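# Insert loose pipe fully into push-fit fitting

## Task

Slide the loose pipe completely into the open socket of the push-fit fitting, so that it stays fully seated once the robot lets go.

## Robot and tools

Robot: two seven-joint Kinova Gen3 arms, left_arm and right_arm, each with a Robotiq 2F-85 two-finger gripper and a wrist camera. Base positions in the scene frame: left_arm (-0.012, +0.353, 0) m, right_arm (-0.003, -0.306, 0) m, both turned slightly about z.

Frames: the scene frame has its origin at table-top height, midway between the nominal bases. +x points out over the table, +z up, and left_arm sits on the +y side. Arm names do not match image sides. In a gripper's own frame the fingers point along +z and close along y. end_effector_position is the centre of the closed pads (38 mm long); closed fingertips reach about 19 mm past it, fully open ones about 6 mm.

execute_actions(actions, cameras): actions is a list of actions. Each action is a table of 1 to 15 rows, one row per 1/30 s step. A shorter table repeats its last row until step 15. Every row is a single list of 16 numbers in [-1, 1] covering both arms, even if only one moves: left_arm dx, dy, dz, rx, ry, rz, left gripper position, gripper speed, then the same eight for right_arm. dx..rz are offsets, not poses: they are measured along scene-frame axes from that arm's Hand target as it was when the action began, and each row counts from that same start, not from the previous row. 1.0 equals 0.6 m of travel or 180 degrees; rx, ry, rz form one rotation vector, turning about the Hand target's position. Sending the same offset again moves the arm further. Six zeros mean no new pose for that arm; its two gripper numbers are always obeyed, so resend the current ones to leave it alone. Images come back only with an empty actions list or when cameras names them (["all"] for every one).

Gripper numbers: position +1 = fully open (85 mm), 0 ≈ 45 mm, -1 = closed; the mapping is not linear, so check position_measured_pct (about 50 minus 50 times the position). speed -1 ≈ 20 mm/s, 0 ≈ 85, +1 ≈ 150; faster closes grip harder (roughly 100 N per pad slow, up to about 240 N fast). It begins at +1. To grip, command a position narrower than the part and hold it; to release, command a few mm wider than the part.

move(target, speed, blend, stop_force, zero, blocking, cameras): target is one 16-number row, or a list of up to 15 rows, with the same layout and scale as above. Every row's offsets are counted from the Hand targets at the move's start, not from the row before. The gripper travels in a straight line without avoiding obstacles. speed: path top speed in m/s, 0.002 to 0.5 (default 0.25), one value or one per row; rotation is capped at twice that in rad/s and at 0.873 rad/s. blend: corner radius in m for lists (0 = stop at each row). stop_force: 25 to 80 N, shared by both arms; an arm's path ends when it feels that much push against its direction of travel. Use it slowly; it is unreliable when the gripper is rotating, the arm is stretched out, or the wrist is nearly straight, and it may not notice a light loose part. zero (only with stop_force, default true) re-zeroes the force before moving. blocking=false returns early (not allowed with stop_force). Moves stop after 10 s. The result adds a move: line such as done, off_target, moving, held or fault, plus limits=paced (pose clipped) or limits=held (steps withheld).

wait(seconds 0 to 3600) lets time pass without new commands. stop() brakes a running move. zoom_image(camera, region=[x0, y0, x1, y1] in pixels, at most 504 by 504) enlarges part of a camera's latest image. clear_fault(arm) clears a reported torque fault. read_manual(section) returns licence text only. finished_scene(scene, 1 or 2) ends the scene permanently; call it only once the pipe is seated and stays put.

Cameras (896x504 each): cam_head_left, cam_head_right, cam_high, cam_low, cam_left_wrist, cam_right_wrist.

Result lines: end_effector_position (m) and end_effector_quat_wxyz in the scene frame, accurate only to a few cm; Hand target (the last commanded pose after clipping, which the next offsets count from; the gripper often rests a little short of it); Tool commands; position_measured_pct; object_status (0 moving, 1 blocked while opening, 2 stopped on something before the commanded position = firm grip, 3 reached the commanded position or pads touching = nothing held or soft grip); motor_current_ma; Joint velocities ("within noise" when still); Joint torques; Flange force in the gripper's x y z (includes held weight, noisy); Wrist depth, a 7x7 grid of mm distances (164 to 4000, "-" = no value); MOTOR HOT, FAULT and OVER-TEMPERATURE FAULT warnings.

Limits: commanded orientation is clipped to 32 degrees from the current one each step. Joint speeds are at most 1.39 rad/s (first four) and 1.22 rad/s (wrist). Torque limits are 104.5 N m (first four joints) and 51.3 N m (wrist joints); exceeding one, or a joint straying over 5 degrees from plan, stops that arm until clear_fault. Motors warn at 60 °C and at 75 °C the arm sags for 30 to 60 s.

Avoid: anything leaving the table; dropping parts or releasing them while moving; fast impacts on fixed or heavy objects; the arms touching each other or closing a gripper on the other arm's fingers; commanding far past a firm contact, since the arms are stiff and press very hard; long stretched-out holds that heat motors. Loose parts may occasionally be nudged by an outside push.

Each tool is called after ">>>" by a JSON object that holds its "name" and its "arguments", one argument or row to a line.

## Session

>>> {"name": "execute_actions", "arguments": {
  "actions": []
}}

Scene clock: 0.00 s.
left_arm: end_effector_position=(+0.3491, +0.1426, +0.1115) position_measured_pct=0.0 object_status=3 motor_current_ma=0 end_effector_quat_wxyz=(-0.168, -0.555, +0.804, -0.127) | right_arm: end_effector_position=(+0.2848, -0.1614, +0.1133) position_measured_pct=0.0 object_status=3 motor_current_ma=0 end_effector_quat_wxyz=(+0.107, +0.982, +0.081, +0.136)
Joint positions: left_arm=[0.303 0.554 -0.218 1.935 0.708 0.891 2.382] | right_arm=[-0.565 0.358 -0.477 2.312 0.867 0.694 3.197]
Joint velocities: within noise
Joint torques (N m): no reading
Flange force (N): no reading
Wrist depth (mm): cam_left_wrist=[333 330 330 326 327 325 324 / 319 318 317 315 314 312 311 / 307 306 304 303 302 301 299 / 296 295 293 292 291 290 288 / 285 284 282 282 279 280 279 / 275 274 273 272 270 270 267 / 266 265 264 263 262 261 258] | cam_right_wrist=[274 286 297 309 322 338 356 / 270 279 290 303 316 331 345 / 264 273 284 295 308 321 334 / 260 267 278 289 300 312 325 / 253 262 271 283 292 303 316 / 248 256 266 275 286 296 308 / 242 251 260 269 278 290 302]
Hand target: left_arm +0.3491, +0.1426, +0.1115; -0.168, -0.555, +0.804, -0.127 | right_arm +0.2848, -0.1614, +0.1133; +0.107, +0.982, +0.081, +0.136
Tool commands: left_gripper/position=+1.0 left_gripper/speed=+1.0 right_gripper/position=+1.0 right_gripper/speed=+1.0

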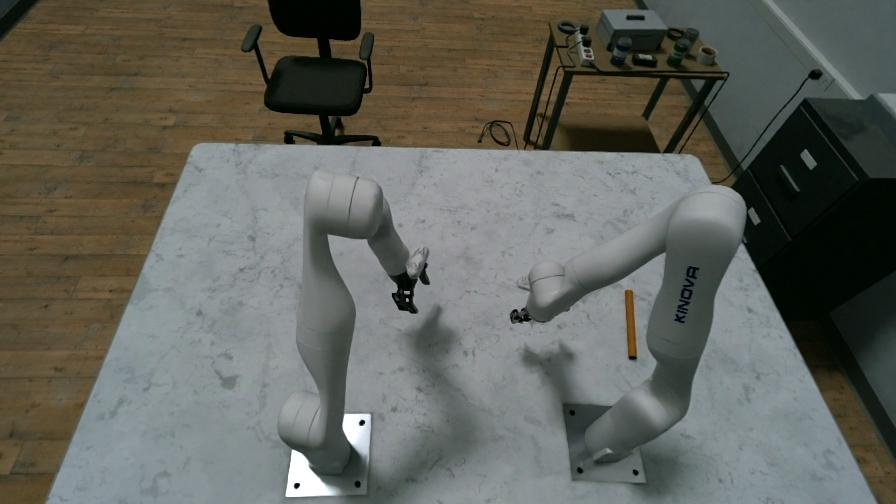

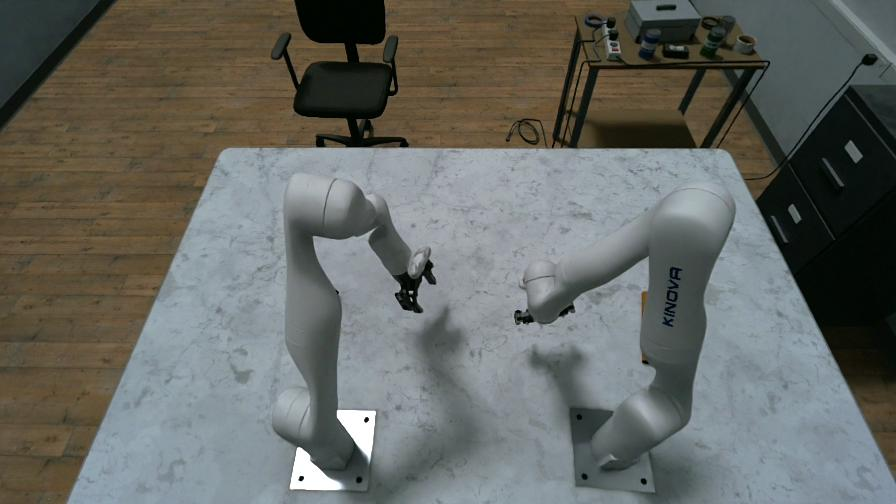

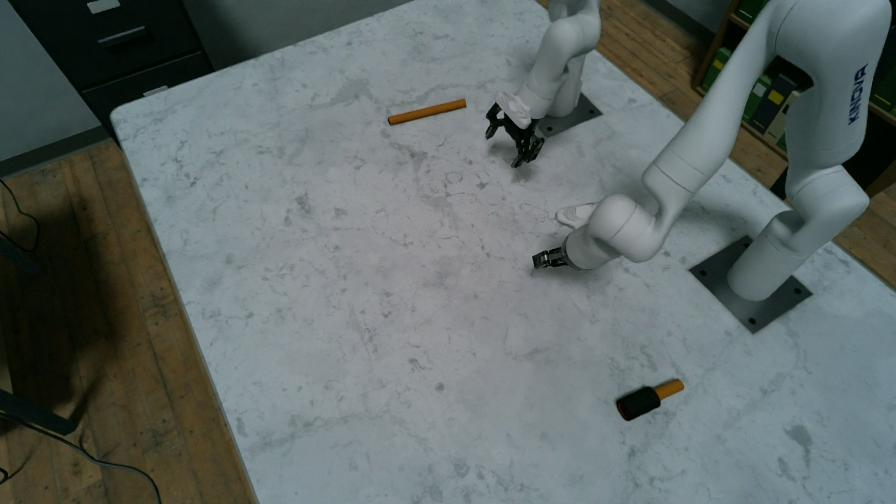

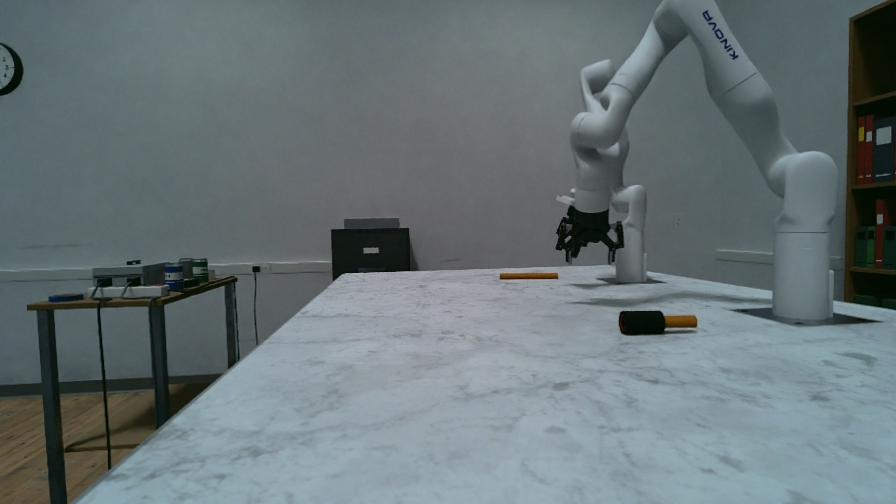

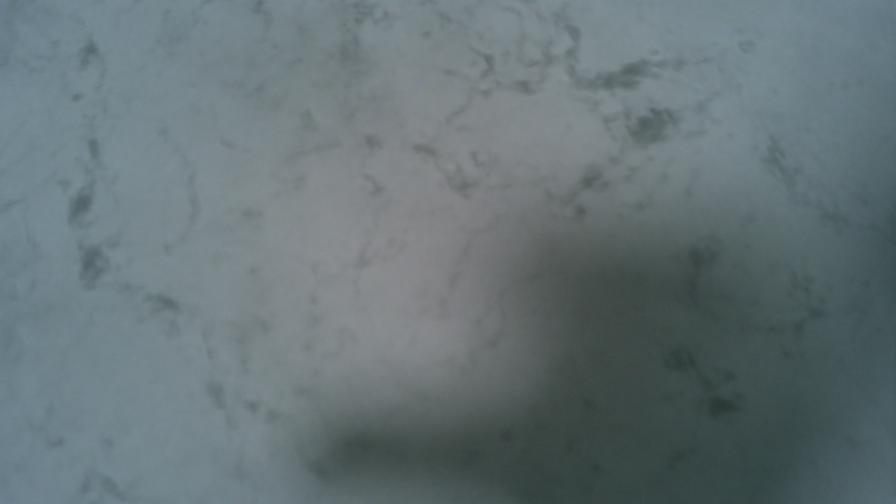

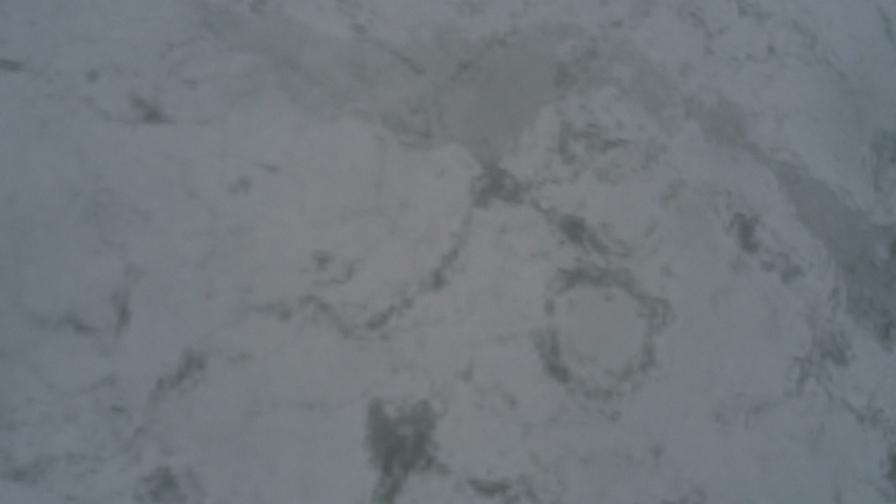

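>>> {"name": "move", "arguments": {
  "target": [0.085,0.464,0.264,0.0787,-0.123,-0.428,1,1,0.002,-0.464,0.311,0.08,0.0776,-0.137,1,1],
  "cameras": ["cam_left_wrist","cam_right_wrist"]
}}

Scene clock: 4.13 s.
left_arm: end_effector_position=(+0.4001, +0.4210, +0.2699) position_measured_pct=0.0 object_status=3 motor_current_ma=0 end_effector_quat_wxyz=(+0.000, +0.079, +0.997, +0.000) | right_arm: end_effector_position=(+0.2860, -0.4398, +0.2998) position_measured_pct=0.0 object_status=3 motor_current_ma=0 end_effector_quat_wxyz=(+0.000, +0.991, -0.135, +0.000)
Joint positions: left_arm=[-0.065 0.3 -0.223 1.618 0.068 1.232 1.122] | right_arm=[0.316 0.042 -0.029 1.833 0.001 1.267 4.795]
Joint torques (N m): left_arm=[-1.12 -13.27 0.26 -8.1 0 -0.12 0.13] | right_arm=[-1.02 -9.53 0.91 -9.52 0.11 0.14 0.59]
Flange force (N): left_arm=[1.1 -1.9 -2.0] | right_arm=[-2.1 -1.8 2.6]
Wrist depth (mm): cam_left_wrist=[416 416 414 413 412 412 410 / 416 415 414 413 412 412 410 / 417 415 414 413 412 411 411 / 416 415 415 412 412 411 410 / 416 416 414 387 411 411 410 / 416 415 414 376 412 411 409 / 415 415 414 413 412 410 410] | cam_right_wrist=[447 449 452 453 454 455 459 / 447 449 451 452 454 454 455 / 445 447 450 448 452 454 455 / 444 446 449 450 452 452 455 / 445 445 447 448 451 451 452 / 441 446 447 447 449 452 452 / 444 443 444 446 447 451 450]
Hand target: left_arm +0.4001, +0.4210, +0.2699; +0.000, +0.079, +0.997, +0.000 | right_arm +0.2860, -0.4398, +0.2999; +0.000, +0.991, -0.135, +0.000
Off the commanded pose: left_arm 0.000 m, 0 deg | right_arm 0.000 m, 0 deg.
move: done

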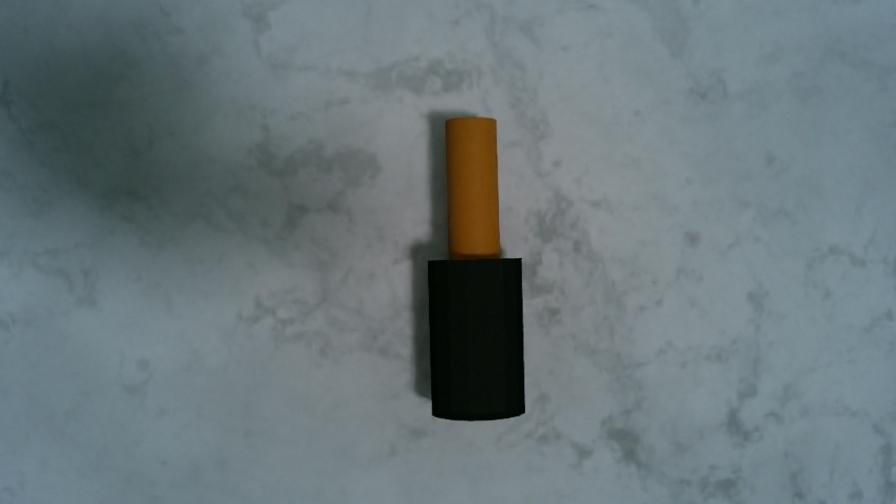

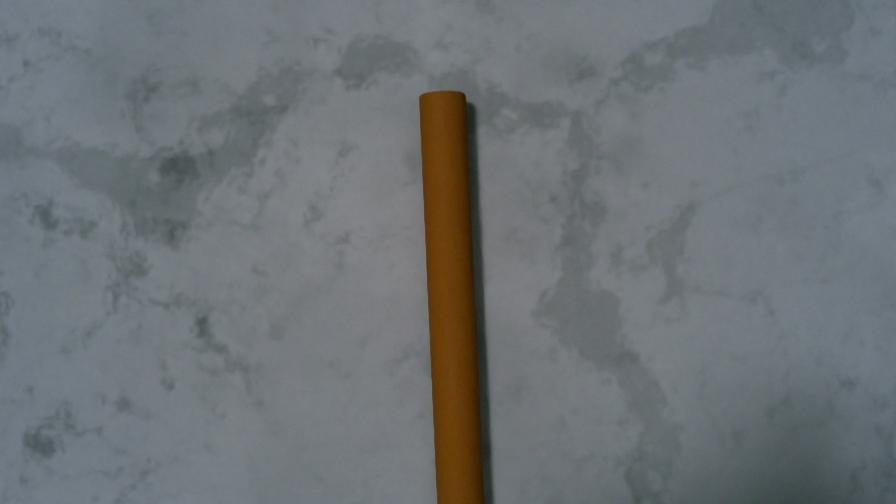

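>>> {"name": "move", "arguments": {
  "target": [
    [-0.109,0.0257,-0.28,0,0,0.0075,1,-1,0.0593,-0.0355,-0.36,0,0,0.0137,1,-1],
    [-0.109,0.0257,-0.4015,0,0,0.0075,1,-1,0.0593,-0.0355,-0.459,0,0,0.0137,1,-1]
  ],
  "speed": [0.25,0.06],
  "blend": [0.01,0],
  "cameras": ["cam_left_wrist","cam_right_wrist","cam_low"]
}}

>>> {"name": "zoom_image", "arguments": {
  "camera": "cam_low",
  "region": [560, 250, 760, 350]
}}

Scene clock: 7.40 s.
left_arm: end_effector_position=(+0.3347, +0.4364, +0.0290) position_measured_pct=0.0 object_status=3 motor_current_ma=0 end_effector_quat_wxyz=(+0.000, +0.067, +0.998, +0.000) | right_arm: end_effector_position=(+0.3216, -0.4611, +0.0245) position_measured_pct=0.0 object_status=3 motor_current_ma=0 end_effector_quat_wxyz=(+0.000, +0.994, -0.114, +0.000)
Joint positions: left_arm=[-0.199 0.604 -0.157 2.152 0.228 0.4 0.907] | right_arm=[0.326 0.616 -0.022 2.149 0.035 0.377 4.827]
Joint torques (N m): left_arm=[-1.17 -13.78 0.26 -2.85 -0.01 -0.11 0.17] | right_arm=[-0.98 -15.2 1.09 -4.26 0.11 0.17 0.58]
Flange force (N): left_arm=[-2.6 -2.6 -5.2] | right_arm=[-3.6 1.2 0.7]
Wrist depth (mm): cam_left_wrist=[175 175 174 174 174 173 173 / 175 175 174 174 174 173 173 / 175 175 174 174 174 173 173 / 175 175 174 174 174 173 173 / 175 174 174 174 173 173 173 / 175 175 174 - 173 173 172 / 175 175 174 - 173 173 173] | cam_right_wrist=[171 172 172 - 174 174 175 / 171 172 172 - 173 174 174 / 171 171 172 - 173 174 174 / 170 171 171 - 173 173 174 / 170 171 171 - 172 173 173 / 170 170 171 - 172 173 173 / 169 170 170 - 172 172 173]
Hand target: left_arm +0.3347, +0.4364, +0.0290; +0.000, +0.067, +0.998, +0.000 | right_arm +0.3216, -0.4611, +0.0245; +0.000, +0.994, -0.114, +0.000
Off the commanded pose: left_arm 0.000 m, 0 deg | right_arm 0.000 m, 0 deg.
move: done
Images, in order (width x height): cam_low 896x504, cam_left_wrist 896x504, cam_right_wrist 896x504.

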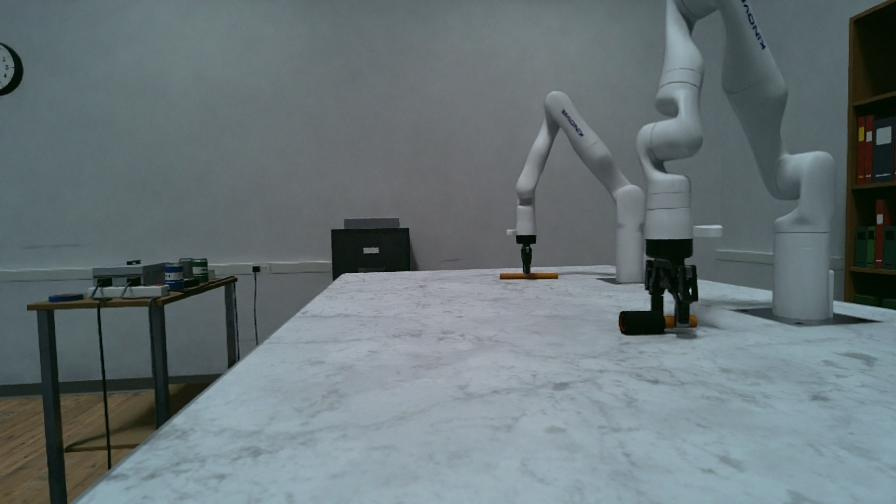

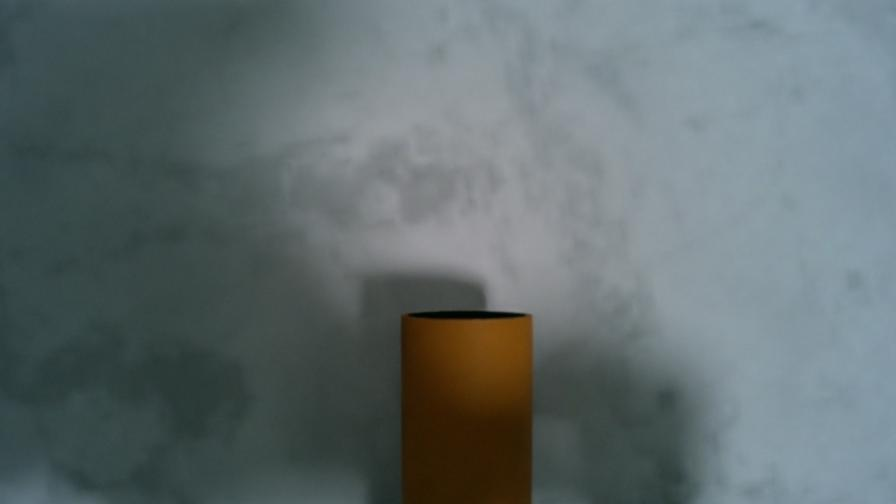

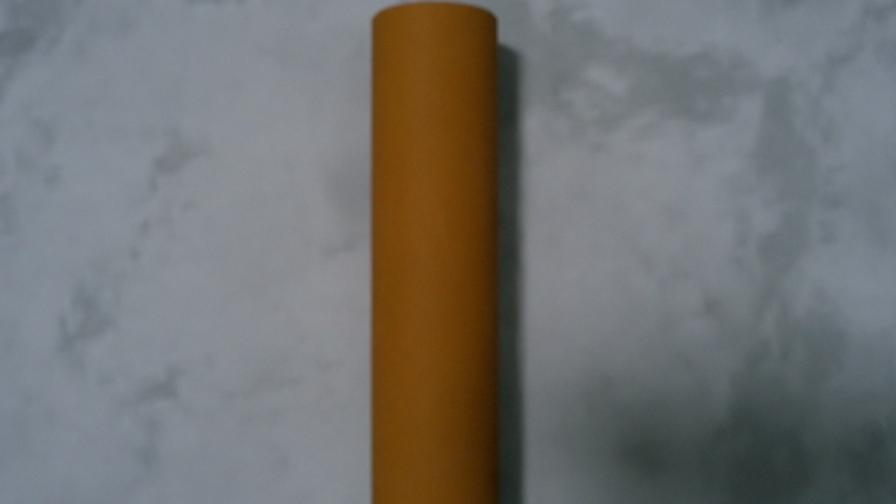

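Scaled by 2.520 from the camera's image (finer frame: 1280x720).

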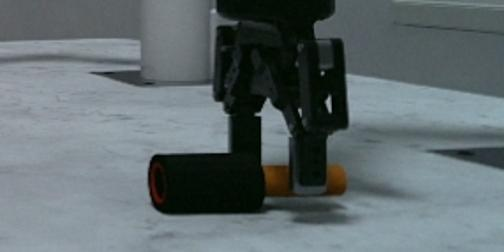

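>>> {"name": "move", "arguments": {
  "target": [0,0,0,0,0,0,-0.9,-1,0,0,0,0,0,0,-0.9,0]
}}

>>> {"name": "wait", "arguments": {
  "seconds": 1.5
}}

Scene clock: 11.40 s.
left_arm: end_effector_position=(+0.3347, +0.4364, +0.0290) position_measured_pct=76.2 object_status=0 motor_current_ma=1000 end_effector_quat_wxyz=(+0.000, +0.067, +0.998, +0.000) | right_arm: end_effector_position=(+0.3216, -0.4611, +0.0245) position_measured_pct=77.1 object_status=2 motor_current_ma=50 end_effector_quat_wxyz=(+0.000, +0.994, -0.114, +0.000)
Joint positions: left_arm=[-0.199 0.604 -0.157 2.153 0.228 0.4 0.907] | right_arm=[0.326 0.616 -0.022 2.149 0.034 0.377 4.827]
Joint torques (N m): left_arm=[-1.15 -11.19 0.51 -2.53 0.07 -0.46 0.18] | right_arm=[-1.05 -10.06 1.04 -4.98 0.1 -1.3 0.55]
Flange force (N): left_arm=[-1.7 -2.9 -13.4] | right_arm=[-7.9 0.5 -17.1]
Wrist depth (mm): cam_left_wrist=[175 175 174 174 174 173 173 / 175 175 174 174 174 173 173 / 175 175 174 174 174 173 173 / 175 175 174 174 174 173 173 / 175 175 174 174 173 173 173 / 175 174 174 - 173 173 173 / 175 175 174 - 173 173 173] | cam_right_wrist=[172 172 173 - 174 175 175 / 171 172 173 - 173 174 174 / 171 171 172 - 173 174 174 / 171 171 171 - 173 173 174 / 170 171 171 - 172 173 173 / 170 171 171 - 172 173 173 / 169 170 170 - 172 172 172]
Hand target: left_arm +0.3347, +0.4364, +0.0290; +0.000, +0.067, +0.998, +0.000 | right_arm +0.3216, -0.4611, +0.0245; +0.000, +0.994, -0.114, +0.000
Off the commanded pose: left_arm 0.000 m, 0 deg | right_arm 0.000 m, 0 deg.
move: done

Scene clock: 12.90 s.
left_arm: end_effector_position=(+0.3347, +0.4364, +0.0290) position_measured_pct=76.2 object_status=2 motor_current_ma=50 end_effector_quat_wxyz=(+0.000, +0.067, +0.998, +0.000) | right_arm: end_effector_position=(+0.3216, -0.4611, +0.0245) position_measured_pct=77.1 object_status=2 motor_current_ma=50 end_effector_quat_wxyz=(+0.000, +0.994, -0.114, +0.000)
Joint positions: left_arm=[-0.199 0.604 -0.157 2.153 0.228 0.4 0.907] | right_arm=[0.326 0.616 -0.022 2.149 0.034 0.377 4.827]
Joint torques (N m): left_arm=[-1.15 -11.2 0.56 -2.48 0.03 -0.45 0.17] | right_arm=[-1.01 -10.03 1.07 -4.97 0.11 -1.34 0.55]
Flange force (N): left_arm=[-1.9 -2.9 -13.4] | right_arm=[-7.9 0.4 -17.3]
Wrist depth (mm): cam_left_wrist=[175 175 174 174 173 173 173 / 175 175 174 174 174 173 173 / 175 175 174 174 173 173 173 / 175 175 174 174 174 173 173 / 175 175 174 174 173 173 173 / 175 175 174 - 174 173 173 / 175 175 174 - 173 173 173] | cam_right_wrist=[172 172 173 - 174 175 175 / 171 172 172 - 173 174 174 / 171 171 172 - 173 174 174 / 170 171 171 - 173 173 174 / 170 171 171 - 172 173 174 / 170 170 171 - 172 173 173 / 169 170 170 - 172 172 173]
Hand target: left_arm +0.3347, +0.4364, +0.0290; +0.000, +0.067, +0.998, +0.000 | right_arm +0.3216, -0.4611, +0.0245; +0.000, +0.994, -0.114, +0.000
Tool commands: left_gripper/position=-0.9 left_gripper/speed=-1.0 right_gripper/position=-0.9 right_gripper/speed=+0.0
Off the commanded pose: left_arm 0.000 m, 0 deg | right_arm 0.000 m, 0 deg.
wait: 1.50 s; at rest by 0.17 s

>>> {"name": "move", "arguments": {
  "target": [
    [0,0,0.01,0,0,0,-0.9,-1,0,0,0.01,0,0,0,-0.9,0],
    [0,0,0.15,0,0,0,-0.9,-1,0,0,0.15,0,0,0,-0.9,0],
    [-0.0245,-0.5273,0.285,0,0,-0.2906,-0.9,-1,0.1848,0.6435,0.2963,0,0,-0.2606,-0.9,0]
  ],
  "speed": [0.03,0.15,0.2],
  "blend": [0.003,0.03,0],
  "cameras": ["cam_head_left","cam_head_right","cam_high","cam_low"]
}}

>>> {"name": "zoom_image", "arguments": {
  "camera": "cam_low",
  "region": [470, 180, 630, 260]
}}

>>> {"name": "zoom_image", "arguments": {
  "camera": "cam_high",
  "region": [420, 130, 640, 260]
}}

>>> {"name": "zoom_image", "arguments": {
  "camera": "cam_head_left",
  "region": [390, 210, 570, 320]
}}

>>> {"name": "zoom_image", "arguments": {
  "camera": "cam_head_right",
  "region": [390, 210, 570, 320]
}}

Scene clock: 16.77 s.
left_arm: end_effector_position=(+0.3200, +0.1200, +0.2000) position_measured_pct=76.2 object_status=2 motor_current_ma=50 end_effector_quat_wxyz=(+0.000, +0.500, +0.866, +0.000) | right_arm: end_effector_position=(+0.4324, -0.0750, +0.2022) position_measured_pct=77.1 object_status=2 motor_current_ma=50 end_effector_quat_wxyz=(+0.000, +0.866, -0.500, +0.000)
Joint positions: left_arm=[0.459 0.341 0.111 1.805 -0.045 0.998 1.12] | right_arm=[-0.632 0.52 0.042 1.501 -0.023 1.121 3.148]
Joint torques (N m): left_arm=[-1.31 -13.74 1.19 -7.63 0.01 -0.16 0.12] | right_arm=[-0.98 -19.14 1.43 -9.33 0.16 0.17 0.59]
Flange force (N): left_arm=[-0.2 -2.3 -0.7] | right_arm=[0.3 2.9 3.3]
Wrist depth (mm): cam_left_wrist=[347 345 345 344 343 342 341 / 347 346 344 344 343 342 341 / 347 346 345 344 343 342 341 / 347 346 345 344 342 342 341 / 347 345 345 344 343 342 340 / 346 346 344 - - 342 340 / 346 345 345 - - 342 340] | cam_right_wrist=[349 351 352 353 354 355 356 / 349 350 - - 354 355 355 / 349 349 - - 353 354 356 / 348 348 - - 353 352 355 / 346 348 - - 351 353 353 / 346 348 - - 351 352 352 / 346 346 - - 350 351 352]
Hand target: left_arm +0.3200, +0.1200, +0.2000; +0.000, +0.500, +0.866, +0.000 | right_arm +0.4324, -0.0750, +0.2022; +0.000, +0.866, -0.500, +0.000
Off the commanded pose: left_arm 0.000 m, 0 deg | right_arm 0.000 m, 0 deg.
move: done

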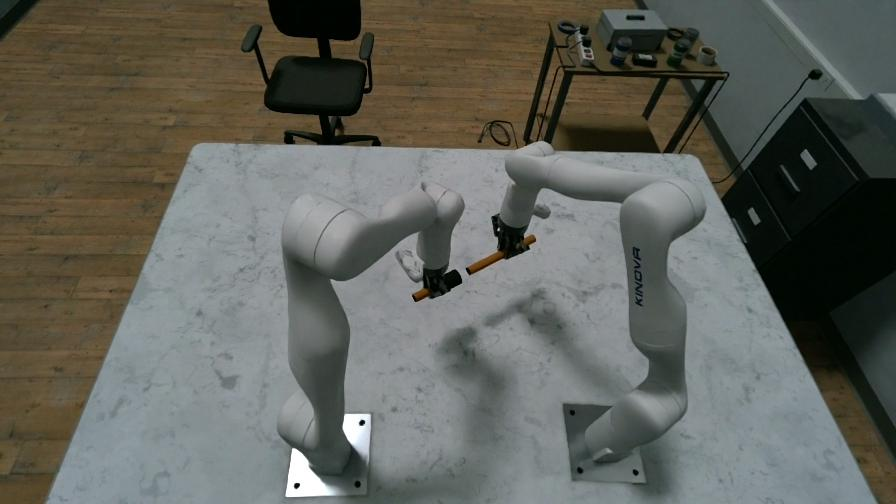

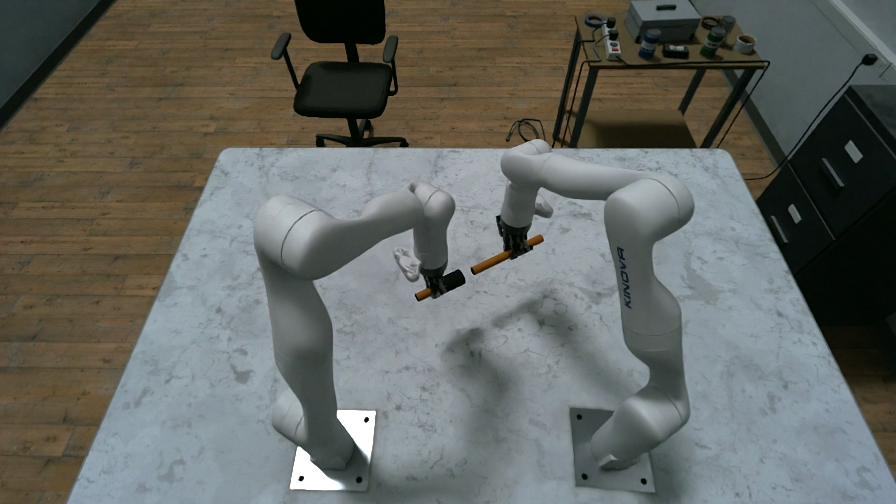

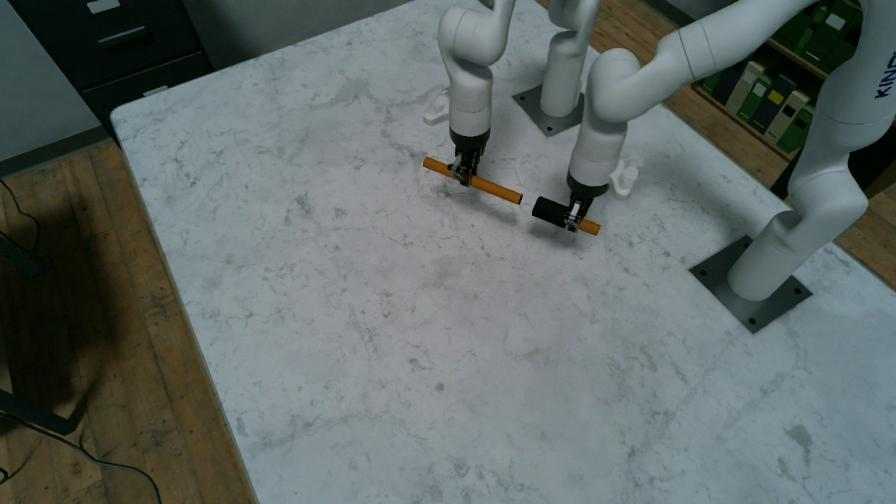

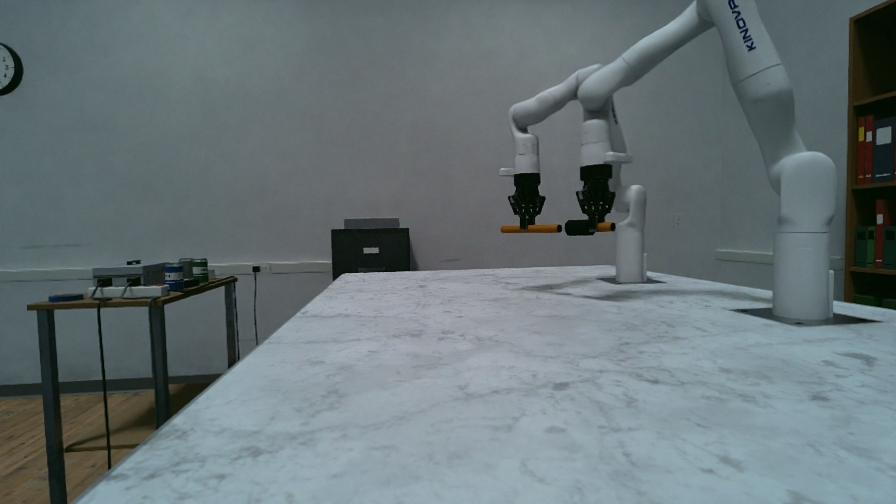

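Scaled by 3.150 from the camera's image (finer frame: 1280x720).

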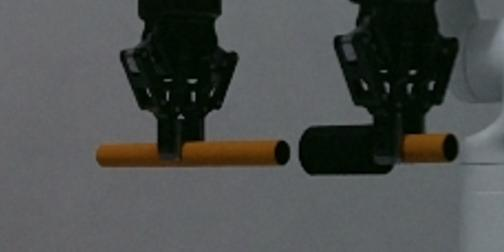

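Scaled by 2.291 from the camera's image (finer frame: 1280x720).

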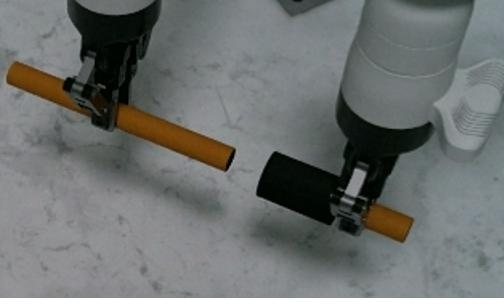

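Scaled by 2.800 from the camera's image (finer frame: 1280x720).

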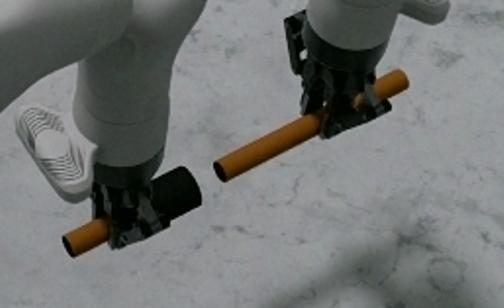

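Scaled by 2.800 from the camera's image (finer frame: 1280x720).

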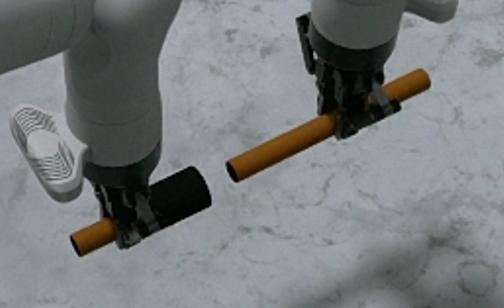

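>>> {"name": "move", "arguments": {
  "target": [
    [0,0,0,0,0,0,-0.9,-1,-0.0208,0.0361,0,0,0,0,-0.9,0],
    [0,0,0,0,0,0,-0.9,-1,-0.0708,0.1227,0,0,0,0,-0.9,0]
  ],
  "speed": [0.1,0.02],
  "blend": [0.005,0],
  "stop_force": 75,
  "cameras": ["cam_head_right","cam_high","cam_low","cam_left_wrist","cam_right_wrist"]
}}

>>> {"name": "zoom_image", "arguments": {
  "camera": "cam_high",
  "region": [420, 130, 640, 260]
}}

>>> {"name": "zoom_image", "arguments": {
  "camera": "cam_low",
  "region": [470, 180, 630, 260]
}}

Scene clock: 20.63 s.
left_arm: end_effector_position=(+0.3199, +0.1202, +0.1999) position_measured_pct=76.2 object_status=2 motor_current_ma=50 end_effector_quat_wxyz=(+0.000, +0.500, +0.866, +0.000) | right_arm: end_effector_position=(+0.3946, -0.0094, +0.2022) position_measured_pct=77.1 object_status=2 motor_current_ma=50 end_effector_quat_wxyz=(+0.000, +0.866, -0.500, +0.000)
Joint positions: left_arm=[0.459 0.341 0.111 1.806 -0.045 0.998 1.12] | right_arm=[-0.778 0.527 0.03 1.489 -0.016 1.127 2.987]
Joint torques (N m): left_arm=[14.77 -20.12 17.81 -45.29 10.83 -24.08 0.14] | right_arm=[-42.32 -20.93 -39.41 -16.8 -23.39 -4.62 0.25]
Flange force (N): left_arm=[90.4 -0.9 2.5] | right_arm=[86.0 4.6 3.3]
Wrist depth (mm): cam_left_wrist=[347 346 346 345 344 342 341 / 346 346 345 344 343 341 341 / 346 346 344 344 342 341 340 / 346 345 344 344 342 341 340 / 346 345 344 342 342 341 340 / 346 344 344 - - 340 339 / 345 344 342 - - 339 339] | cam_right_wrist=[351 352 354 355 355 357 359 / 350 352 - 353 355 356 357 / 349 351 - 352 353 355 356 / 348 349 - 351 353 354 355 / 346 349 - - 353 352 354 / 346 346 - - 351 351 352 / 346 346 - - 349 350 351]
Hand target: left_arm +0.3200, +0.1200, +0.2000; +0.000, +0.500, +0.866, +0.000 | right_arm +0.3945, -0.0093, +0.2022; +0.000, +0.866, -0.500, +0.000 (not the last commanded pose)
Off the commanded pose: left_arm 0.000 m, 0 deg | right_arm 0.009 m, 0 deg.
move: contact (right_arm); path passed 1 of 2 targets

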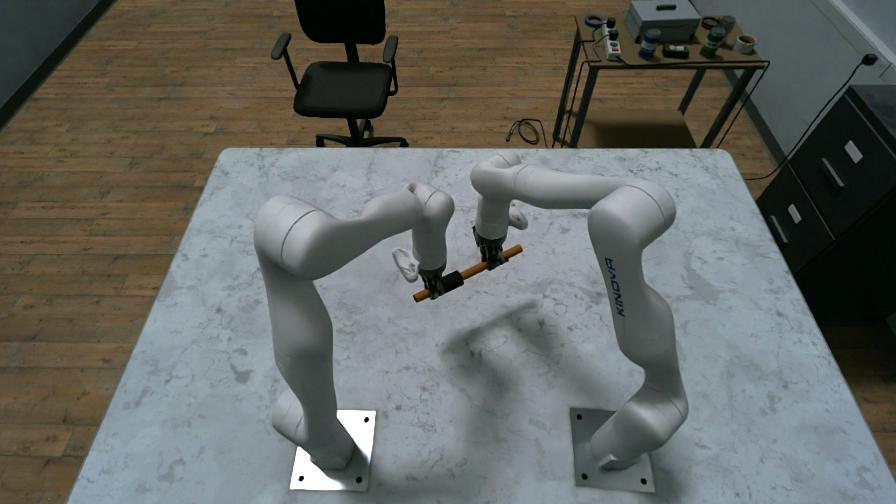

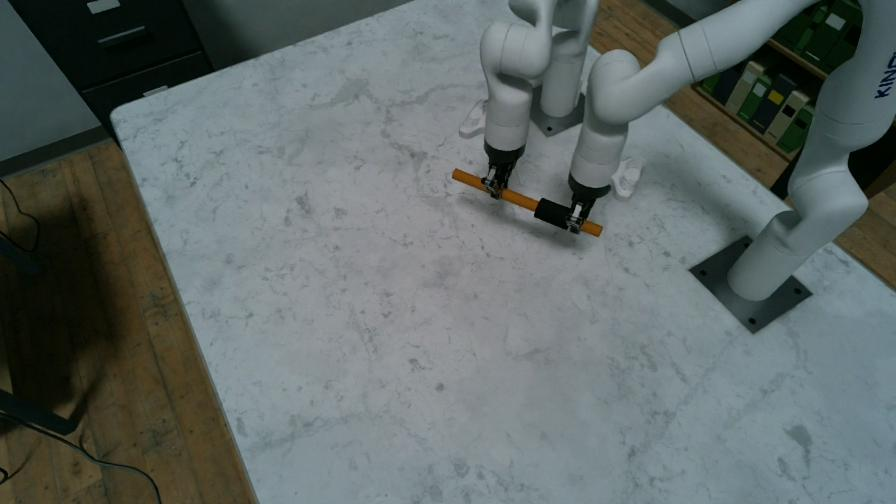

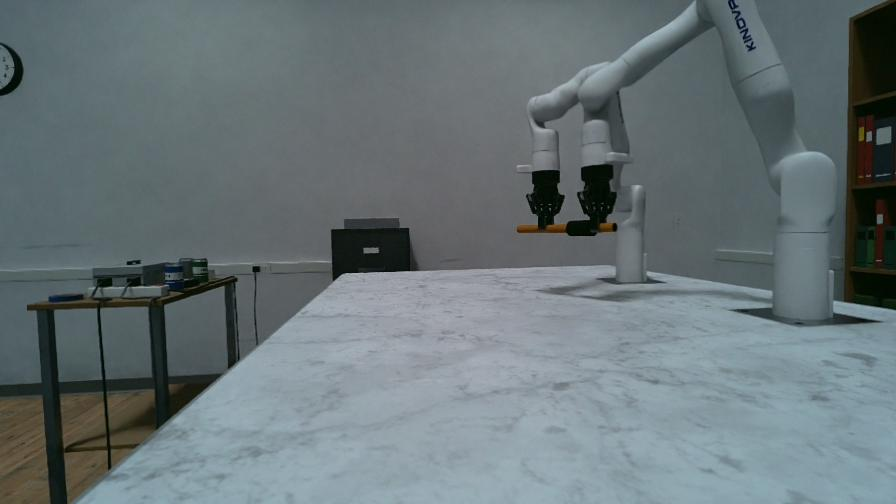

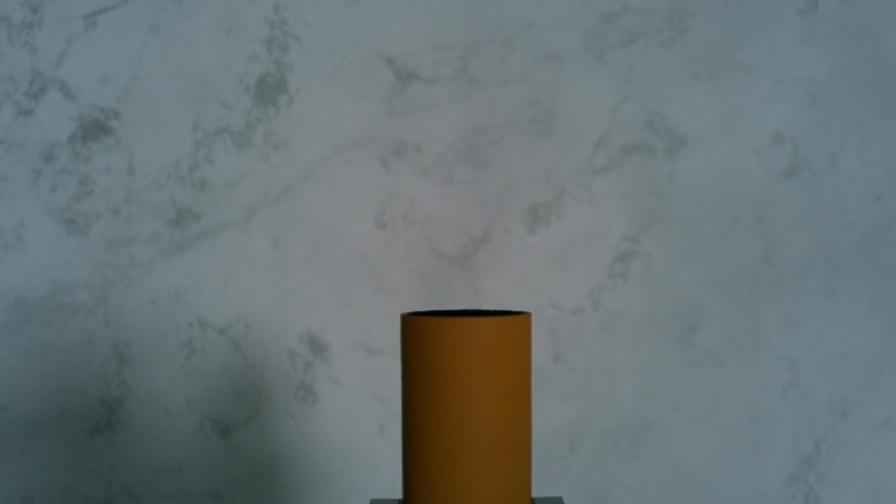

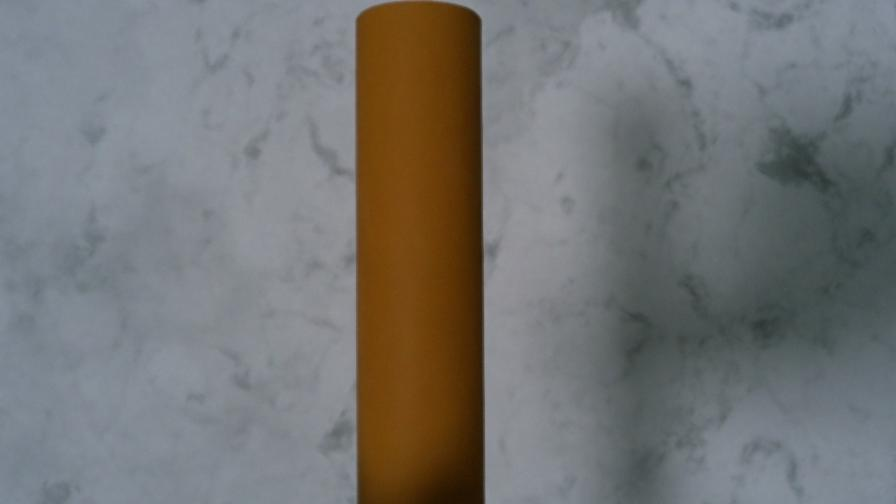

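Scaled by 2.291 from the camera's image (finer frame: 1280x720).

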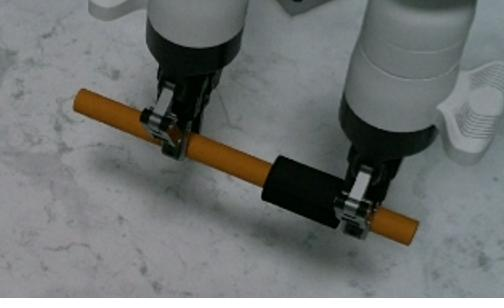

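Scaled by 3.150 from the camera's image (finer frame: 1280x720).

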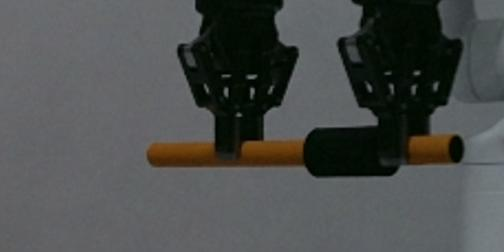

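>>> {"name": "move", "arguments": {
  "target": [0,0,0,0,0,0,-0.9,-1,-0.0025,0.0043,0,0,0,0,-0.9,0],
  "speed": 0.01,
  "stop_force": 30,
  "cameras": ["cam_high","cam_left_wrist","cam_right_wrist"]
}}

>>> {"name": "zoom_image", "arguments": {
  "camera": "cam_high",
  "region": [420, 130, 640, 260]
}}

Scene clock: 22.57 s.
left_arm: end_effector_position=(+0.3200, +0.1200, +0.2000) position_measured_pct=76.2 object_status=2 motor_current_ma=50 end_effector_quat_wxyz=(+0.000, +0.500, +0.866, +0.000) | right_arm: end_effector_position=(+0.3930, -0.0067, +0.2022) position_measured_pct=77.1 object_status=2 motor_current_ma=50 end_effector_quat_wxyz=(+0.000, +0.866, -0.500, +0.000)
Joint positions: left_arm=[0.459 0.341 0.111 1.805 -0.045 0.998 1.12] | right_arm=[-0.783 0.528 0.029 1.487 -0.016 1.127 2.981]
Joint torques (N m): left_arm=[13.01 -19.63 16.14 -42.96 9.82 -22.61 0.31] | right_arm=[-39.59 -20.88 -36.7 -15.98 -21.88 -4.07 0.33]
Flange force (N): left_arm=[84.2 -2.4 2.1] | right_arm=[80.0 3.1 3.4]
Wrist depth (mm): cam_left_wrist=[347 347 345 344 343 342 341 / 347 346 345 344 343 341 340 / 346 345 345 344 342 342 341 / 346 345 343 343 342 341 340 / 346 345 344 343 342 341 340 / 346 345 344 - - 340 339 / 345 344 344 - - 340 339] | cam_right_wrist=[350 352 353 355 356 357 357 / 350 350 - 353 356 355 357 / 349 351 - 353 354 355 356 / 347 349 - 351 352 353 355 / 346 348 - - 352 353 354 / 346 348 - - 351 352 352 / 345 346 - - 350 350 351]
Hand target: left_arm +0.3200, +0.1201, +0.2000; +0.000, +0.500, +0.866, +0.000 | right_arm +0.3930, -0.0067, +0.2022; +0.000, +0.866, -0.500, +0.000
Off the commanded pose: left_arm 0.000 m, 0 deg | right_arm 0.000 m, 0 deg.
TORQUE WARNING: the torque sensor of joint 5 (forearm roll) of the right arm reached its warning level (29.4 N m). A warning alone does not stop the arm.
move: done

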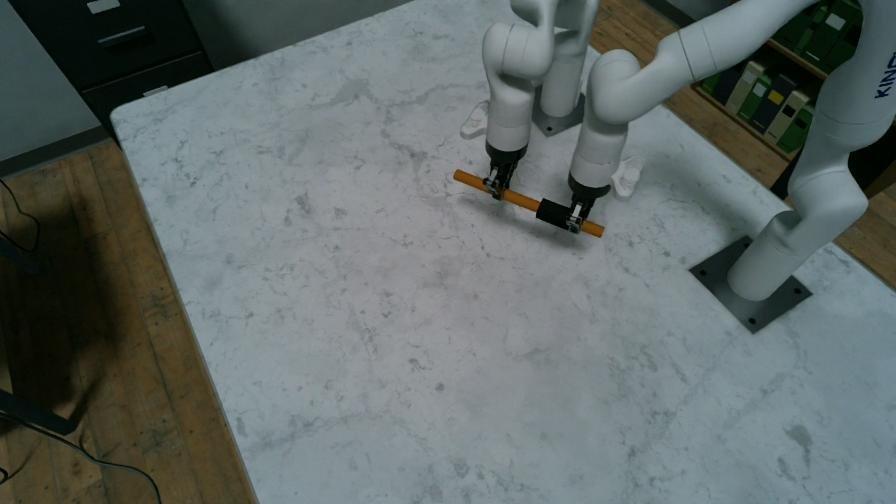

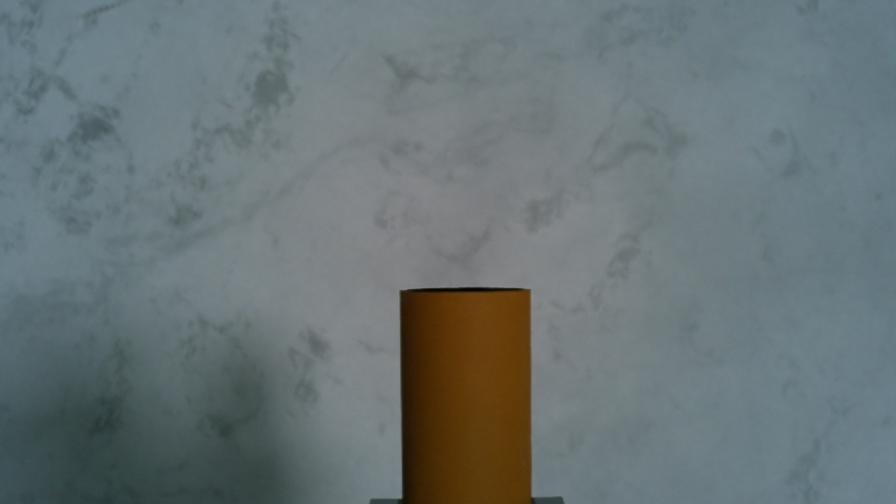

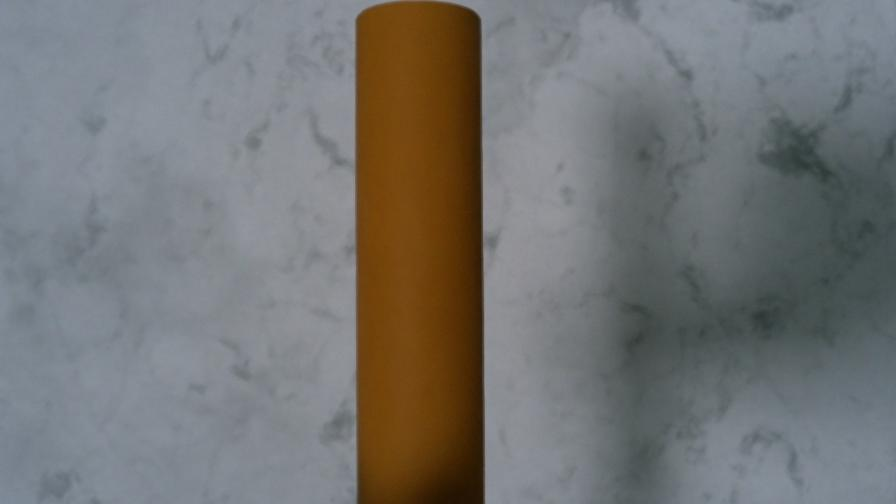

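Scaled by 2.291 from the camera's image (finer frame: 1280x720).

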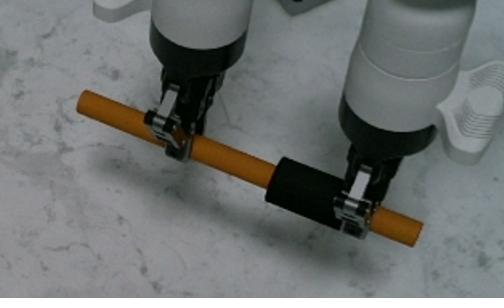

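>>> {"name": "move", "arguments": {
  "target": [
    [0,0,0,0,0,0,-0.9,-1,0.0075,-0.013,0,0,0,0,-0.9,0],
    [0,0,-0.265,0,0,0,-0.9,-1,0.0075,-0.013,-0.265,0,0,0,-0.9,0],
    [0,0,-0.2833,0,0,0,-0.9,-1,0.0075,-0.013,-0.2833,0,0,0,-0.9,0]
  ],
  "speed": [0.02,0.15,0.02],
  "blend": [0.002,0.003,0],
  "cameras": ["cam_low","cam_left_wrist"]
}}

>>> {"name": "zoom_image", "arguments": {
  "camera": "cam_low",
  "region": [480, 240, 660, 330]
}}

Scene clock: 25.23 s.
left_arm: end_effector_position=(+0.3200, +0.1201, +0.0301) position_measured_pct=76.2 object_status=2 motor_current_ma=50 end_effector_quat_wxyz=(+0.000, +0.500, +0.866, +0.000) | right_arm: end_effector_position=(+0.3976, -0.0145, +0.0323) position_measured_pct=77.1 object_status=2 motor_current_ma=50 end_effector_quat_wxyz=(+0.000, +0.866, -0.500, +0.000)
Joint positions: left_arm=[0.494 0.657 0.068 1.996 -0.09 0.492 1.16] | right_arm=[-0.758 0.775 0.018 1.676 -0.019 0.692 3.001]
Joint torques (N m): left_arm=[1.94 -15.58 5.09 -10.08 0.99 -4.16 -0.03] | right_arm=[-6.64 -17.49 -4.89 -7.67 -2.23 -1.29 0.39]
Flange force (N): left_arm=[13.4 -1.5 -9.6] | right_arm=[13.6 6.0 -7.1]
Wrist depth (mm): cam_left_wrist=[176 176 175 175 174 174 173 / 176 176 175 175 174 174 173 / 176 175 175 175 174 174 173 / 176 176 175 175 174 174 173 / 176 175 175 - 174 174 173 / 176 175 175 - 174 173 173 / 176 175 175 - 174 173 173] | cam_right_wrist=[180 180 181 182 182 182 183 / 179 180 180 - 181 182 182 / 179 179 180 - 181 182 182 / 179 179 179 - 181 181 182 / 178 179 179 - 180 181 181 / 178 178 179 - 180 180 181 / 177 178 178 - 179 180 181]
Hand target: left_arm +0.3200, +0.1201, +0.0300; +0.000, +0.500, +0.866, +0.000 | right_arm +0.3975, -0.0145, +0.0322; +0.000, +0.866, -0.500, +0.000
Off the commanded pose: left_arm 0.000 m, 0 deg | right_arm 0.000 m, 0 deg.
move: done

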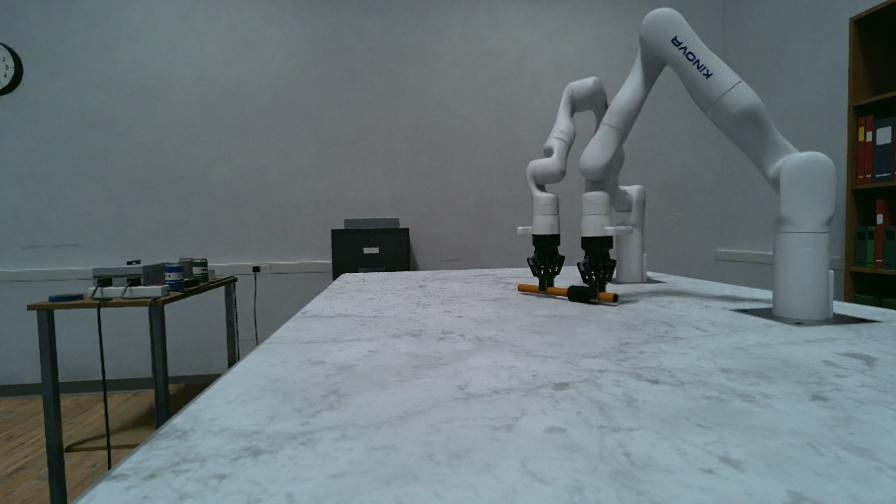

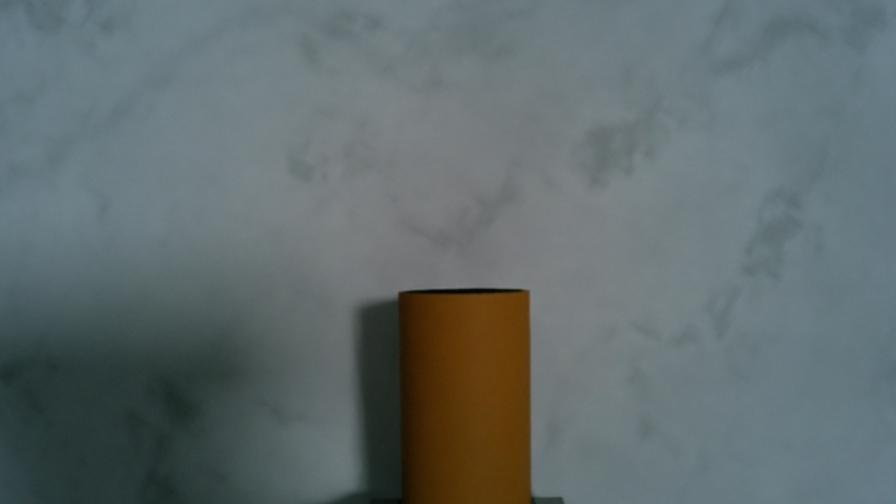

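Scaled by 2.800 from the camera's image (finer frame: 1280x720).

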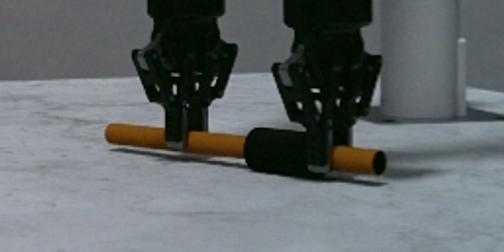

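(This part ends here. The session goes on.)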